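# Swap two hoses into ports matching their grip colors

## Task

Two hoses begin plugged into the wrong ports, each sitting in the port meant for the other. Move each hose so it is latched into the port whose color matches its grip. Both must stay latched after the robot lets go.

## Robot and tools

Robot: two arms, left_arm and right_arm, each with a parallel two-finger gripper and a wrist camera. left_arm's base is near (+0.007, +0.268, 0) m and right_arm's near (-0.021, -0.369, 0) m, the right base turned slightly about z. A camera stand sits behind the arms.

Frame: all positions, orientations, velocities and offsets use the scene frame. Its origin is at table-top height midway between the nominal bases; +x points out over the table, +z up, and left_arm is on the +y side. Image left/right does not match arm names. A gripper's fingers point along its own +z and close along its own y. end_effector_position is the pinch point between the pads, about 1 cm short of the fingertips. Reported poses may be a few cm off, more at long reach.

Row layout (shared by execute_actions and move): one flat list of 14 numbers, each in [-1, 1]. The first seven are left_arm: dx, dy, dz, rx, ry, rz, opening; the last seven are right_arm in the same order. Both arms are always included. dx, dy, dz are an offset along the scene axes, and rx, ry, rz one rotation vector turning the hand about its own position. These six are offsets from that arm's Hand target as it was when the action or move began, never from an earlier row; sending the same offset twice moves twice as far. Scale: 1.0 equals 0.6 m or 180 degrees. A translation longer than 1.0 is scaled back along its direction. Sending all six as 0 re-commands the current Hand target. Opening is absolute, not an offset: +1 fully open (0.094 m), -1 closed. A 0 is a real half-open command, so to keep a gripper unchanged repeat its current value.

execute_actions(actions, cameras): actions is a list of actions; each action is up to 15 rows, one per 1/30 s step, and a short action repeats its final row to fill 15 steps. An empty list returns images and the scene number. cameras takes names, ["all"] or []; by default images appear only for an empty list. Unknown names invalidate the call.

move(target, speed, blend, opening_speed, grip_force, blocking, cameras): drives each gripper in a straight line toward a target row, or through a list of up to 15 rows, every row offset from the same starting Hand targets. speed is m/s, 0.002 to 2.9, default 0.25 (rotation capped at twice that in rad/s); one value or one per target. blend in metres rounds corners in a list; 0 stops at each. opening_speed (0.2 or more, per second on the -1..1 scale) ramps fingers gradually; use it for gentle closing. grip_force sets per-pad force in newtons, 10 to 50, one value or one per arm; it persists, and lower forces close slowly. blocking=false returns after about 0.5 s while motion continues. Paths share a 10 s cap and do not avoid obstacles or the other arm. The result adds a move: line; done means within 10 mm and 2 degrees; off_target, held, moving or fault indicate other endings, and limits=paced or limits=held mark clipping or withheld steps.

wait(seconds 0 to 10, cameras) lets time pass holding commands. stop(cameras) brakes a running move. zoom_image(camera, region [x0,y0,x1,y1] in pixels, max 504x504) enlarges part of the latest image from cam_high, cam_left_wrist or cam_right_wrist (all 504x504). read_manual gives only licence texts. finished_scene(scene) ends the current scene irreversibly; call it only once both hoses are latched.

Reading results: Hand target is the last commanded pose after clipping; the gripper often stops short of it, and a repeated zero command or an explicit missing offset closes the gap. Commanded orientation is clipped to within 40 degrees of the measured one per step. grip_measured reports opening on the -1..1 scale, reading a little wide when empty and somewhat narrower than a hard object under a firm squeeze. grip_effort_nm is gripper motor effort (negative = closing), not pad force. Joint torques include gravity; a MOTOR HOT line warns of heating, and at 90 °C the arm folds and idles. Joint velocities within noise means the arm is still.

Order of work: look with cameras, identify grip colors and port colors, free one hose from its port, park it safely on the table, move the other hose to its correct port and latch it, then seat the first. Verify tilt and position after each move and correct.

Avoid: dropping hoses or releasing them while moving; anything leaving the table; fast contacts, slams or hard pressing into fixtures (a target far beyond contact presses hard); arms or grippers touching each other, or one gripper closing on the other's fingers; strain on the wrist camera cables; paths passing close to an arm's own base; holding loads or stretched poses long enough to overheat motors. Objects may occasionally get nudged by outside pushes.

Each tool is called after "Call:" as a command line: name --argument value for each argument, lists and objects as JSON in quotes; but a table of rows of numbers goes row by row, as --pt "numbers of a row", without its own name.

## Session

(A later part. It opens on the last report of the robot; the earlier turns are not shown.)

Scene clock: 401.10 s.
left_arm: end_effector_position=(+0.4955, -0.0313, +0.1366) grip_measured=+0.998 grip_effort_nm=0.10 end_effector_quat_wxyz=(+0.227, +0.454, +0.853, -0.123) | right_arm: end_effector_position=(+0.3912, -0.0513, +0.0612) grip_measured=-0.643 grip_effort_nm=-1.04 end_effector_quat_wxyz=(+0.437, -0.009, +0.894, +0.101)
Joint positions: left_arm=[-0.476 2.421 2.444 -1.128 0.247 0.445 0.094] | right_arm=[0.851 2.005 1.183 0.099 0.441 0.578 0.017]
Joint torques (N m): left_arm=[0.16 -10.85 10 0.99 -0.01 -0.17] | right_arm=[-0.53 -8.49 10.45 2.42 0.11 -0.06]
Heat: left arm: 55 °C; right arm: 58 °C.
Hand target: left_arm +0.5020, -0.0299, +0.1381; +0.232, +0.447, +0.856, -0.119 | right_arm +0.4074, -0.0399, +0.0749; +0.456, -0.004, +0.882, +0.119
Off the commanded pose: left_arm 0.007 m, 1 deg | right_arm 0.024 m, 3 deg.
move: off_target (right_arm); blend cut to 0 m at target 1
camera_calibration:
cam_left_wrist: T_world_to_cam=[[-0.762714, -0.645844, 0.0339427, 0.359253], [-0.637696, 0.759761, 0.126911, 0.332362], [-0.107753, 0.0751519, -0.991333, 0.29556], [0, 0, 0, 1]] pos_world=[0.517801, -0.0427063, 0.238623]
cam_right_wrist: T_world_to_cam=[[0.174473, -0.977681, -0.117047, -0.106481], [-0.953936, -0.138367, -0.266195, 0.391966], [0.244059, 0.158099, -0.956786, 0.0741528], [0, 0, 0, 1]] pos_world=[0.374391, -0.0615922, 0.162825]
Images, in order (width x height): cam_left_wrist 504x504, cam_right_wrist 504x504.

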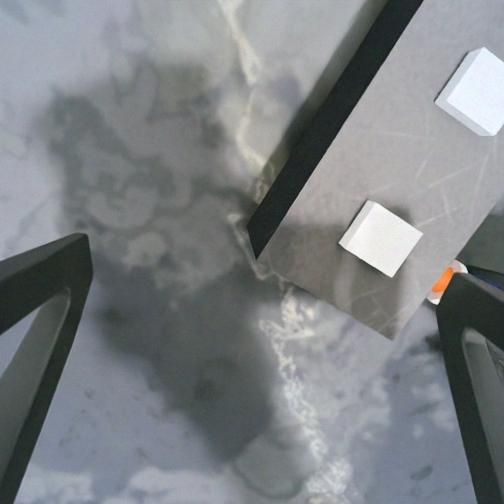

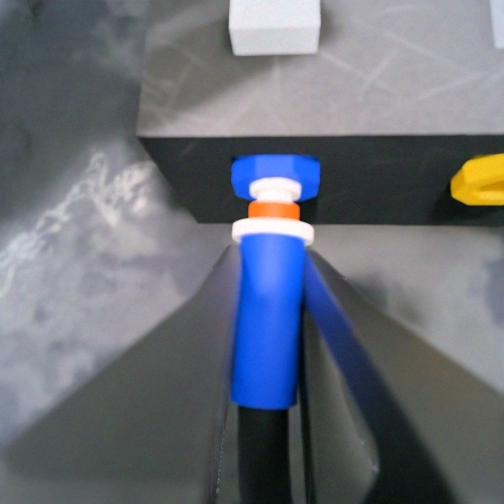

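Call:
move --target '[0.0185,0.0072,-0.035,0,0,0,1,0,0,0,0,0,0,-0.9]' --speed 0.1 --cameras '["cam_left_wrist"]'

Scene clock: 402.23 s.
left_arm: end_effector_position=(+0.5082, -0.0271, +0.1228) grip_measured=+0.998 grip_effort_nm=0.10 end_effector_quat_wxyz=(+0.231, +0.447, +0.856, -0.122) | right_arm: end_effector_position=(+0.3912, -0.0513, +0.0612) grip_measured=-0.643 grip_effort_nm=-1.04 end_effector_quat_wxyz=(+0.437, -0.009, +0.894, +0.101)
Joint positions: left_arm=[-0.459 2.453 2.444 -1.09 0.247 0.444 0.094] | right_arm=[0.851 2.005 1.183 0.099 0.441 0.578 0.017]
Joint torques (N m): left_arm=[0.28 -11.34 7.1 1.16 0.08 0.01] | right_arm=[-0.49 -8.46 10.47 2.4 0.1 -0.06]
Heat: left arm: 55 °C; right arm: 58 °C.
Hand target: left_arm +0.5130, -0.0257, +0.1170; +0.232, +0.447, +0.856, -0.119 | right_arm +0.4074, -0.0399, +0.0749; +0.456, -0.004, +0.882, +0.119
Off the commanded pose: left_arm 0.008 m, 0 deg | right_arm 0.024 m, 3 deg.
move: off_target (right_arm)
camera_calibration:
cam_left_wrist: T_world_to_cam=[[-0.751957, -0.658438, 0.0319294, 0.366628], [-0.650952, 0.749307, 0.12166, 0.346225], [-0.10403, 0.0706983, -0.992058, 0.280986], [0, 0, 0, 1]] pos_world=[0.530295, -0.0378921, 0.224927]
Images, in order (width x height): cam_left_wrist 504x504.

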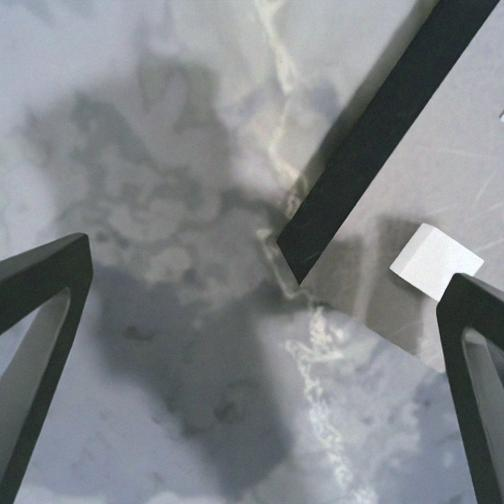

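Call:
move --pt "0 0 -0.05 0 0 0 1 0 0 0 0 0 0 -0.9" --pt "0 0 -0.19 0 0 0 1 0 0 0 0 0 0 -0.9" --speed 0.08 --blend '[0.005,0]' --cameras '["cam_left_wrist","cam_right_wrist"]'

Call:
zoom_image --camera "cam_right_wrist" --region '[190, 0, 350, 160]'

Scene clock: 404.40 s.
left_arm: end_effector_position=(+0.5079, -0.0229, +0.0954) grip_measured=+0.998 grip_effort_nm=0.09 end_effector_quat_wxyz=(+0.281, +0.441, +0.834, -0.177) | right_arm: end_effector_position=(+0.3914, -0.0512, +0.0612) grip_measured=-0.643 grip_effort_nm=-1.04 end_effector_quat_wxyz=(+0.436, -0.010, +0.894, +0.101)
Joint positions: left_arm=[-0.415 2.298 1.989 -0.686 0.381 0.444 0.094] | right_arm=[0.851 2.006 1.184 0.099 0.44 0.577 0.017]
Joint torques (N m): left_arm=[-3.52 -1.69 0.76 1.86 -1.19 0.2] | right_arm=[-0.51 -8.51 10.4 2.42 0.12 -0.04]
Heat: left arm: 55 °C; right arm: 58 °C.
Hand target: left_arm +0.5131, -0.0256, +0.0031; +0.232, +0.447, +0.856, -0.119 | right_arm +0.4074, -0.0399, +0.0749; +0.456, -0.004, +0.882, +0.119
Off the commanded pose: left_arm 0.093 m, 9 deg | right_arm 0.024 m, 3 deg.
move: off_target (left_arm, right_arm)
camera_calibration:
cam_left_wrist: T_world_to_cam=[[-0.768893, -0.632375, 0.094372, 0.373299], [-0.636533, 0.770995, -0.0197963, 0.35291], [-0.0602417, -0.0752921, -0.99534, 0.228164], [0, 0, 0, 1]] pos_world=[0.525411, -0.0188479, 0.198859]
cam_right_wrist: T_world_to_cam=[[0.175338, -0.977587, -0.116536, -0.106751], [-0.953831, -0.139362, -0.266054, 0.39213], [0.24385, 0.157805, -0.956888, 0.0740293], [0, 0, 0, 1]] pos_world=[0.374691, -0.0613929, 0.162725]
Images, in order (width x height): cam_left_wrist 504x504, cam_right_wrist 504x504.

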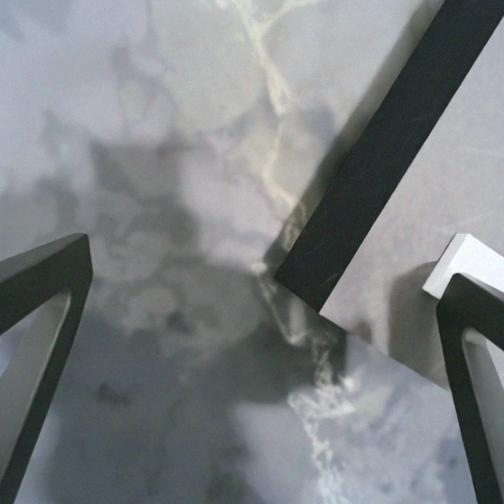

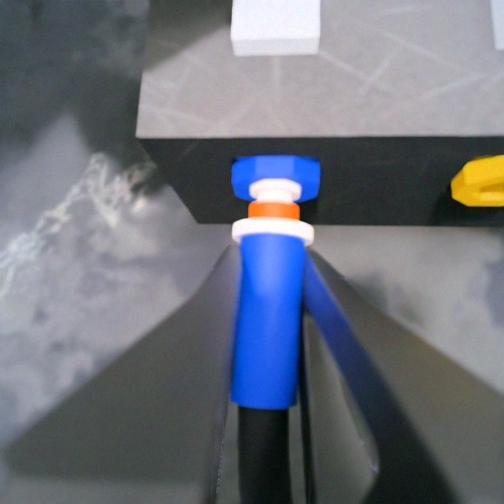

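Scaled by 3.150 from the camera's 504x504 image, which has a finer 720x720 frame.

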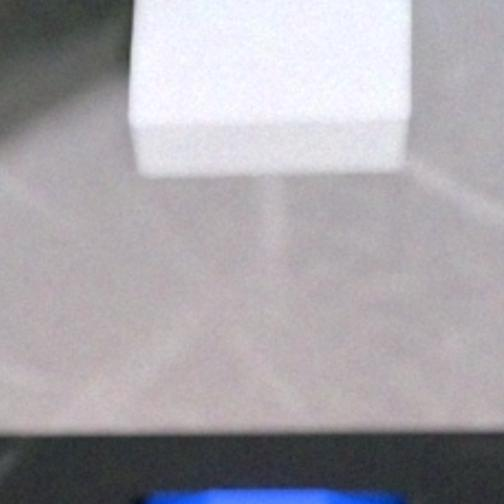

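Call:
move --target '[-0.002,0.002,-0.1,0,0,0,1,0.03,0.004,0.008,0,0,0,-0.95]' --speed 0.06 --cameras '["cam_left_wrist"]'

Call:
move --target '[0,0,0,0,0,0,1,0.03,0.004,0.004,0.0033,-0.027,-0.0058,-0.95]' --speed 0.06 --cameras '["cam_right_wrist"]'

Call:
zoom_image --camera "cam_right_wrist" --region '[190, 60, 350, 260]'

Scene clock: 406.90 s.
left_arm: end_effector_position=(+0.5061, -0.0218, +0.0866) grip_measured=+0.998 grip_effort_nm=0.07 end_effector_quat_wxyz=(+0.315, +0.446, +0.806, -0.230) | right_arm: end_effector_position=(+0.3930, -0.0513, +0.0623) grip_measured=-0.643 grip_effort_nm=-1.04 end_effector_quat_wxyz=(+0.420, -0.023, +0.903, +0.086)
Joint positions: left_arm=[-0.377 2.261 1.822 -0.489 0.517 0.459 0.094] | right_arm=[0.845 2.012 1.238 0.007 0.429 0.559 0.017]
Joint torques (N m): left_arm=[-5.9 2.82 -1.02 1.77 -2.29 0.44] | right_arm=[-2.29 -7.16 11.49 3.07 0.05 -0.04]
Heat: left arm: 54 °C; right arm: 59 °C.
Hand target: left_arm +0.5119, -0.0244, -0.0569; +0.232, +0.447, +0.856, -0.119 | right_arm +0.4255, -0.0375, +0.0799; +0.456, -0.004, +0.882, +0.120
Off the commanded pose: left_arm 0.144 m, 17 deg | right_arm 0.039 m, 6 deg.
move: off_target (left_arm, right_arm)
camera_calibration:
cam_left_wrist: T_world_to_cam=[[-0.80359, -0.576656, 0.147348, 0.387508], [-0.593878, 0.793253, -0.13438, 0.339512], [-0.0393933, -0.195493, -0.979914, 0.204929], [0, 0, 0, 1]] pos_world=[0.521099, -0.00579797, 0.189337]
Images, in order (width x height): cam_left_wrist 504x504.

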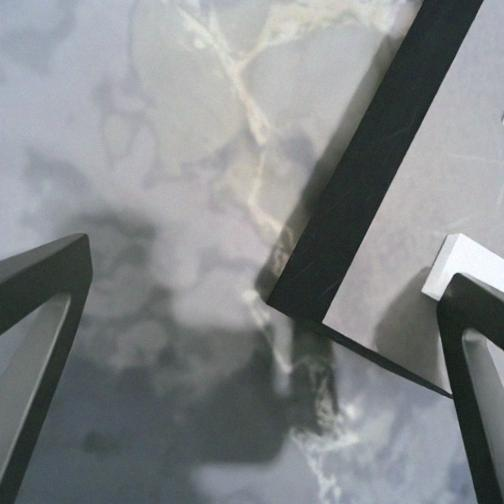

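Scene clock: 408.07 s.
left_arm: end_effector_position=(+0.5061, -0.0219, +0.0866) grip_measured=+0.998 grip_effort_nm=0.07 end_effector_quat_wxyz=(+0.315, +0.447, +0.805, -0.231) | right_arm: end_effector_position=(+0.4005, -0.0504, +0.0619) grip_measured=-0.643 grip_effort_nm=-1.05 end_effector_quat_wxyz=(+0.439, -0.028, +0.895, +0.078)
Joint positions: left_arm=[-0.376 2.261 1.82 -0.487 0.52 0.461 0.094] | right_arm=[0.845 2.035 1.238 0.062 0.457 0.524 0.017]
Joint torques (N m): left_arm=[-5.9 2.74 -1.09 1.75 -2.31 0.45] | right_arm=[-2.95 -6.23 11.36 3.78 0.19 -0.06]
Heat: left arm: 54 °C; right arm: 59 °C.
Hand target: left_arm +0.5120, -0.0245, -0.0568; +0.232, +0.447, +0.856, -0.119 | right_arm +0.4435, -0.0351, +0.0824; +0.494, +0.002, +0.861, +0.120
Off the commanded pose: left_arm 0.144 m, 17 deg | right_arm 0.050 m, 9 deg.
move: off_target (left_arm, right_arm)
camera_calibration:
cam_right_wrist: T_world_to_cam=[[0.188548, -0.980292, -0.0589644, -0.116542], [-0.94963, -0.166689, -0.265362, 0.397892], [0.250304, 0.106028, -0.962344, 0.0675769], [0, 0, 0, 1]] pos_world=[0.38291, -0.0550856, 0.163746]
Images, in order (width x height): cam_right_wrist 504x504.

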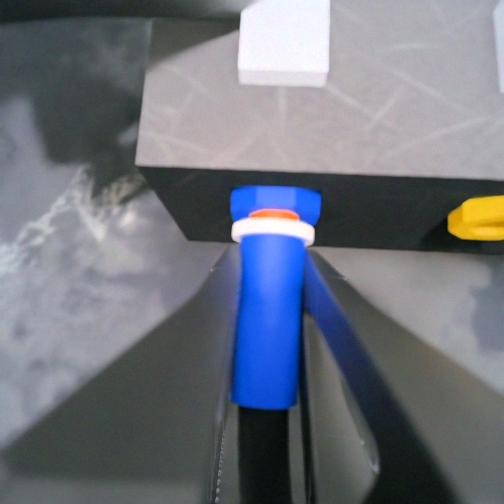

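Scaled by 2.520 from the camera's 504x504 image, which has a finer 720x720 frame.

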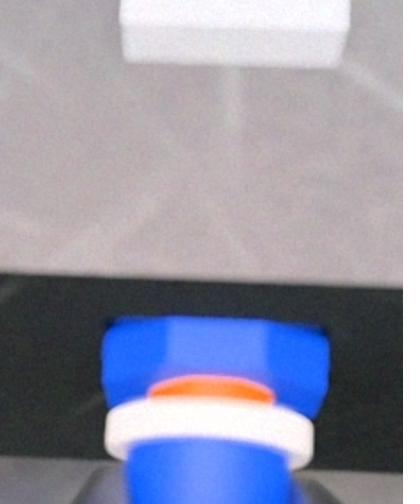

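Call:
move --target '[0,0,0,0,0,0,1,0.04,0.005,0.004,0.0016,-0.0135,-0.0029,-0.95]' --speed 0.06 --cameras '["cam_right_wrist"]'

Call:
zoom_image --camera "cam_right_wrist" --region '[190, 60, 350, 260]'

Scene clock: 409.13 s.
left_arm: end_effector_position=(+0.5061, -0.0219, +0.0866) grip_measured=+0.998 grip_effort_nm=0.07 end_effector_quat_wxyz=(+0.315, +0.447, +0.805, -0.231) | right_arm: end_effector_position=(+0.4035, -0.0505, +0.0616) grip_measured=-0.643 grip_effort_nm=-1.05 end_effector_quat_wxyz=(+0.442, -0.038, +0.894, +0.067)
Joint positions: left_arm=[-0.376 2.261 1.82 -0.487 0.52 0.461 0.094] | right_arm=[0.844 2.046 1.254 0.054 0.469 0.498 0.017]
Joint torques (N m): left_arm=[-5.89 2.74 -1.09 1.75 -2.32 0.45] | right_arm=[-4.86 -4.36 13.33 4.38 0.08 -0.13]
Heat: left arm: 53 °C; right arm: 60 °C.
Hand target: left_arm +0.5120, -0.0245, -0.0568; +0.232, +0.447, +0.856, -0.119 | right_arm +0.4675, -0.0322, +0.0845; +0.513, +0.004, +0.850, +0.120
Off the commanded pose: left_arm 0.144 m, 17 deg | right_arm 0.071 m, 12 deg.
move: off_target (left_arm, right_arm)
camera_calibration:
cam_right_wrist: T_world_to_cam=[[0.195069, -0.980361, -0.0290035, -0.121591], [-0.946376, -0.180378, -0.268023, 0.398863], [0.257527, 0.0797312, -0.962976, 0.0623919], [0, 0, 0, 1]] pos_world=[0.385126, -0.052232, 0.16346]
Images, in order (width x height): cam_right_wrist 504x504.

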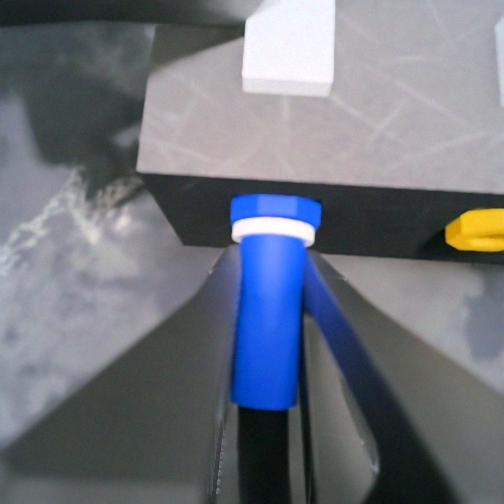

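Scaled by 2.520 from the camera's 504x504 image, which has a finer 720x720 frame.

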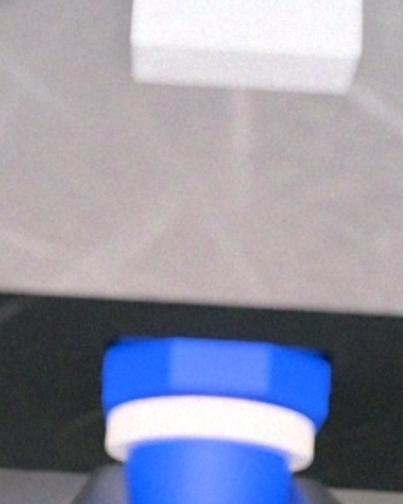

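Call:
move --target '[0,0,0,0,0,0,1,0.035,-0.012,0.004,0,0,0,-0.95]' --speed 0.06 --cameras '["cam_right_wrist"]'

Call:
zoom_image --camera "cam_right_wrist" --region '[190, 60, 350, 260]'

Scene clock: 410.50 s.
left_arm: end_effector_position=(+0.5061, -0.0219, +0.0866) grip_measured=+0.998 grip_effort_nm=0.07 end_effector_quat_wxyz=(+0.315, +0.447, +0.805, -0.231) | right_arm: end_effector_position=(+0.4051, -0.0509, +0.0616) grip_measured=-0.643 grip_effort_nm=-1.05 end_effector_quat_wxyz=(+0.423, -0.051, +0.902, +0.068)
Joint positions: left_arm=[-0.376 2.261 1.82 -0.487 0.52 0.461 0.094] | right_arm=[0.828 2.046 1.286 -0.008 0.426 0.482 0.017]
Joint torques (N m): left_arm=[-5.87 2.73 -1.09 1.75 -2.32 0.45] | right_arm=[-7.16 -3.9 13.48 4.78 0.18 -0.2]
Heat: left arm: 53 °C; right arm: 62 °C.
Hand target: left_arm +0.5120, -0.0245, -0.0568; +0.232, +0.447, +0.856, -0.119 | right_arm +0.4885, -0.0393, +0.0871; +0.513, +0.004, +0.850, +0.120
Off the commanded pose: left_arm 0.144 m, 17 deg | right_arm 0.088 m, 15 deg.
move: off_target (left_arm, right_arm)
camera_calibration:
cam_right_wrist: T_world_to_cam=[[0.218894, -0.975418, -0.0254057, -0.132039], [-0.951161, -0.207498, -0.228555, 0.398405], [0.217665, 0.0741942, -0.973199, 0.078457], [0, 0, 0, 1]] pos_world=[0.390772, -0.0519465, 0.164057]
Images, in order (width x height): cam_right_wrist 504x504.

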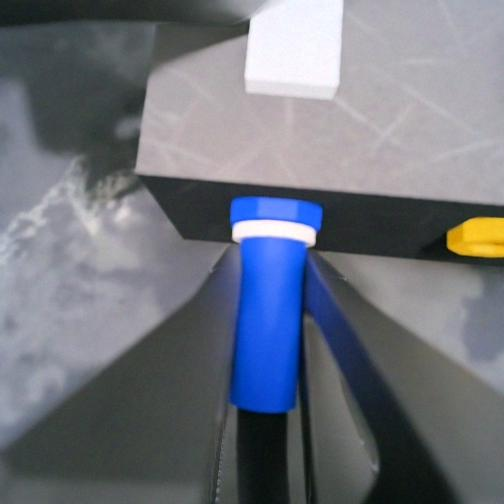

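Scaled by 2.520 from the camera's 504x504 image, which has a finer 720x720 frame.

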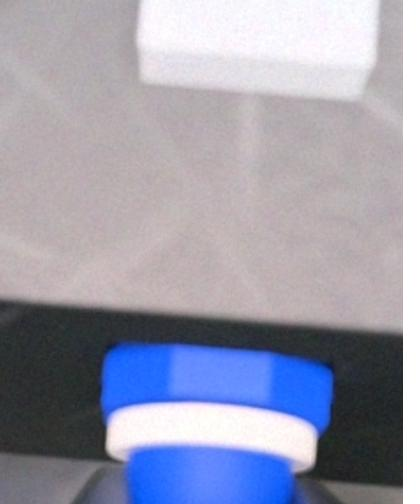

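Call:
move --pt "0 0.02 0.30 0 0 0 1 0 0 0 0 0 0 -0.95" --pt "0 0.1 0.40 0 0 0 1 0 0 0 0 0 0 -0.95" --speed 0.2 --blend '[0.02,0]' --cameras '["cam_right_wrist"]'

Call:
zoom_image --camera "cam_right_wrist" --region '[190, 60, 350, 260]'

Scene clock: 413.20 s.
left_arm: end_effector_position=(+0.5147, +0.0417, +0.1829) grip_measured=+0.998 grip_effort_nm=0.07 end_effector_quat_wxyz=(+0.236, +0.436, +0.861, -0.112) | right_arm: end_effector_position=(+0.4050, -0.0509, +0.0616) grip_measured=-0.643 grip_effort_nm=-1.05 end_effector_quat_wxyz=(+0.423, -0.051, +0.902, +0.067)
Joint positions: left_arm=[-0.333 2.465 2.724 -1.375 0.278 0.539 0.094] | right_arm=[0.828 2.046 1.287 -0.01 0.426 0.482 0.017]
Joint torques (N m): left_arm=[-0.92 -10.69 9.24 0.81 0.29 0.11] | right_arm=[-7.21 -3.99 13.53 4.78 0.2 -0.18]
Heat: left arm: 53 °C; right arm: 65 °C.
Hand target: left_arm +0.5120, +0.0356, +0.1831; +0.232, +0.447, +0.856, -0.119 | right_arm +0.4885, -0.0393, +0.0870; +0.513, +0.004, +0.850, +0.120
Off the commanded pose: left_arm 0.007 m, 2 deg | right_arm 0.088 m, 15 deg.
move: off_target (right_arm)
camera_calibration:
cam_right_wrist: T_world_to_cam=[[0.219178, -0.975359, -0.025194, -0.132085], [-0.951253, -0.207876, -0.227829, 0.398322], [0.216978, 0.0739011, -0.973375, 0.0787319], [0, 0, 0, 1]] pos_world=[0.390772, -0.0518471, 0.164057]
Images, in order (width x height): cam_right_wrist 504x504.

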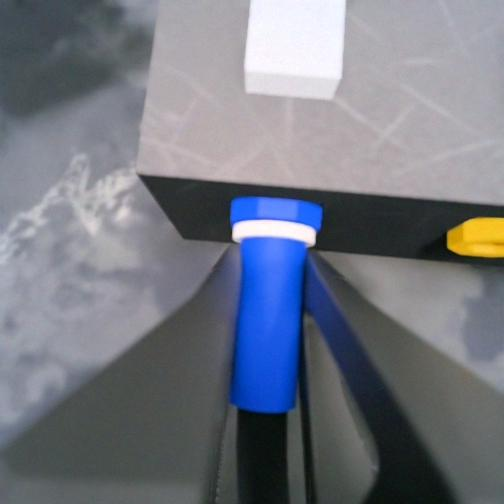

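Scaled by 2.520 from the camera's 504x504 image, which has a finer 720x720 frame.

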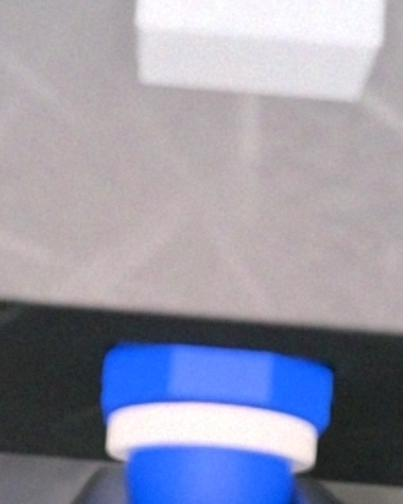

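Call:
move --target '[-0.1,0.12,0.03,0,0,0,0,-0.1275,-0.011,-0.032,-0.0049,0.0405,0.0087,-0.9]' --speed 0.15 --cameras '[]'

Call:
move --target '[0,0,0,0,0,0,0,-0.055,-0.007,0,0,0,0,-0.9]' --speed 0.08 --cameras '["cam_right_wrist"]'

Scene clock: 414.77 s.
left_arm: end_effector_position=(+0.4558, +0.1096, +0.1845) grip_measured=+0.002 grip_effort_nm=-0.12 end_effector_quat_wxyz=(+0.211, +0.439, +0.866, -0.116) | right_arm: end_effector_position=(+0.4018, -0.0501, +0.0600) grip_measured=-0.643 grip_effort_nm=-1.05 end_effector_quat_wxyz=(+0.435, -0.026, +0.896, +0.089)
Joint positions: left_arm=[-0.222 2.046 2.042 -1.197 0.325 0.655 0.047] | right_arm=[0.836 2.036 1.233 0.074 0.432 0.53 0.017]
Joint torques (N m): left_arm=[-0.18 -13.45 5.33 0.95 0.36 0.12] | right_arm=[-0.76 -10.11 5.56 3 0.05 0.33]
Heat: left arm: 53 °C; right arm: 65 °C.
Hand target: left_arm +0.4520, +0.1076, +0.2010; +0.232, +0.447, +0.856, -0.119 | right_arm +0.4120, -0.0460, +0.0678; +0.456, -0.004, +0.882, +0.119
Off the commanded pose: left_arm 0.017 m, 3 deg | right_arm 0.013 m, 5 deg.
move: off_target (left_arm, right_arm)
No camera images: "cameras" was empty.

Scene clock: 415.70 s.
left_arm: end_effector_position=(+0.4560, +0.1095, +0.1846) grip_measured=+0.002 grip_effort_nm=-0.13 end_effector_quat_wxyz=(+0.212, +0.439, +0.865, -0.116) | right_arm: end_effector_position=(+0.3979, -0.0488, +0.0601) grip_measured=-0.643 grip_effort_nm=-1.04 end_effector_quat_wxyz=(+0.465, -0.006, +0.877, +0.120)
Joint positions: left_arm=[-0.222 2.046 2.042 -1.197 0.325 0.655 0.047] | right_arm=[0.846 2.025 1.134 0.253 0.444 0.554 0.017]
Joint torques (N m): left_arm=[-0.21 -13.45 5.35 0.95 0.34 0.11] | right_arm=[2.69 -15.09 3.45 1.43 0.32 0.41]
Heat: left arm: 54 °C; right arm: 65 °C.
Hand target: left_arm +0.4520, +0.1076, +0.2010; +0.232, +0.447, +0.856, -0.119 | right_arm +0.3790, -0.0501, +0.0679; +0.456, -0.004, +0.882, +0.120
Off the commanded pose: left_arm 0.017 m, 3 deg | right_arm 0.020 m, 1 deg.
move: off_target (left_arm, right_arm)
camera_calibration:
cam_right_wrist: T_world_to_cam=[[0.188861, -0.971261, -0.14486, -0.109], [-0.933544, -0.131809, -0.333351, 0.394653], [0.304676, 0.19819, -0.931608, 0.047297], [0, 0, 0, 1]] pos_world=[0.374602, -0.0632226, 0.15983]
Images, in order (width x height): cam_right_wrist 504x504.

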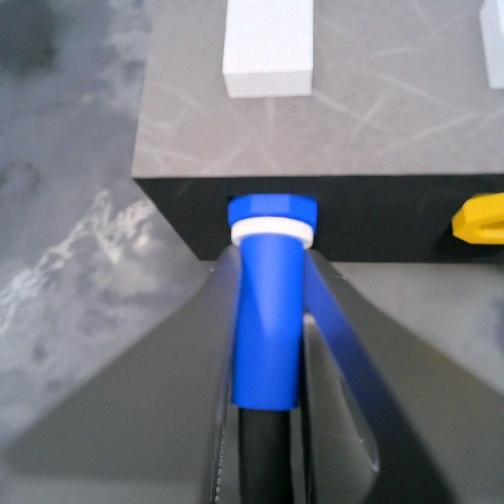

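Call:
move --pt "0 0 0 0 0 0 0 0.033 0.002 -0.005 0 0 0 -0.9" --pt "0 0 0 0 0 0 0 0.033 0.002 -0.005 0 0 0 0.3" --pt "0 0 0 0 0 0 0 -0.07 -0.027 0.09 0 0 0 0.3" --pt "0 0 0 0 0 0 0 -0.15 -0.15 0.2 0 0 0 0.3" --speed 0.15 --blend '[0,0,0.02,0]' --cameras '["all"]'

Scene clock: 419.37 s.
left_arm: end_effector_position=(+0.4560, +0.1095, +0.1846) grip_measured=+0.002 grip_effort_nm=-0.12 end_effector_quat_wxyz=(+0.212, +0.439, +0.865, -0.116) | right_arm: end_effector_position=(+0.2909, -0.1364, +0.1878) grip_measured=+0.298 grip_effort_nm=0.11 end_effector_quat_wxyz=(+0.455, -0.003, +0.883, +0.119)
Joint positions: left_arm=[-0.222 2.046 2.042 -1.197 0.325 0.655 0.047] | right_arm=[0.901 1.318 0.928 -0.291 0.481 0.611 0.061]
Joint torques (N m): left_arm=[-0.2 -13.46 5.37 0.96 0.34 0.12] | right_arm=[-0.18 -6.67 5.93 2.03 0.14 -0.03]
Heat: left arm: 55 °C; right arm: 63 °C.
Hand target: left_arm +0.4520, +0.1076, +0.2010; +0.232, +0.447, +0.856, -0.119 | right_arm +0.2889, -0.1401, +0.1878; +0.456, -0.004, +0.882, +0.120
Off the commanded pose: left_arm 0.017 m, 3 deg | right_arm 0.004 m, 0 deg.
move: off_target (left_arm)
camera_calibration:
cam_left_wrist: T_world_to_cam=[[-0.737111, -0.674489, 0.0416194, 0.408464], [-0.661007, 0.73244, 0.163099, 0.201072], [-0.140492, 0.0927112, -0.985731, 0.340262], [0, 0, 0, 1]] pos_world=[0.481797, 0.0966852, 0.285612]
cam_right_wrist: T_world_to_cam=[[0.180151, -0.972351, -0.148589, -0.15238], [-0.942132, -0.12715, -0.310193, 0.324547], [0.282724, 0.195872, -0.93899, 0.223744], [0, 0, 0, 1]] pos_world=[0.26996, -0.150725, 0.288124]

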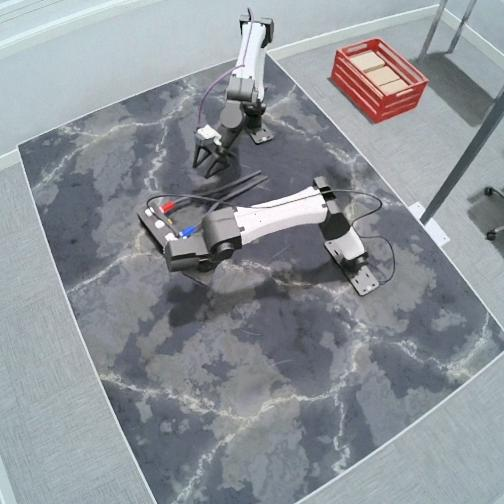

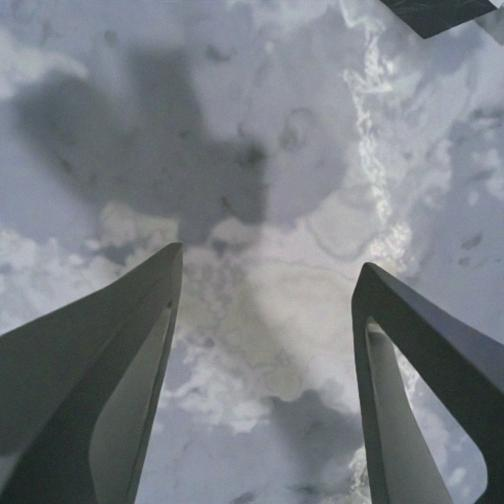

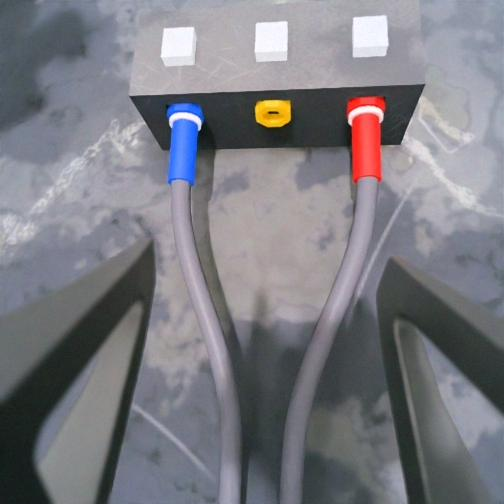

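Both hoses are latched. Finishing scene 1.

Call:
finished_scene --scene 1

The scene is finished: the task was done.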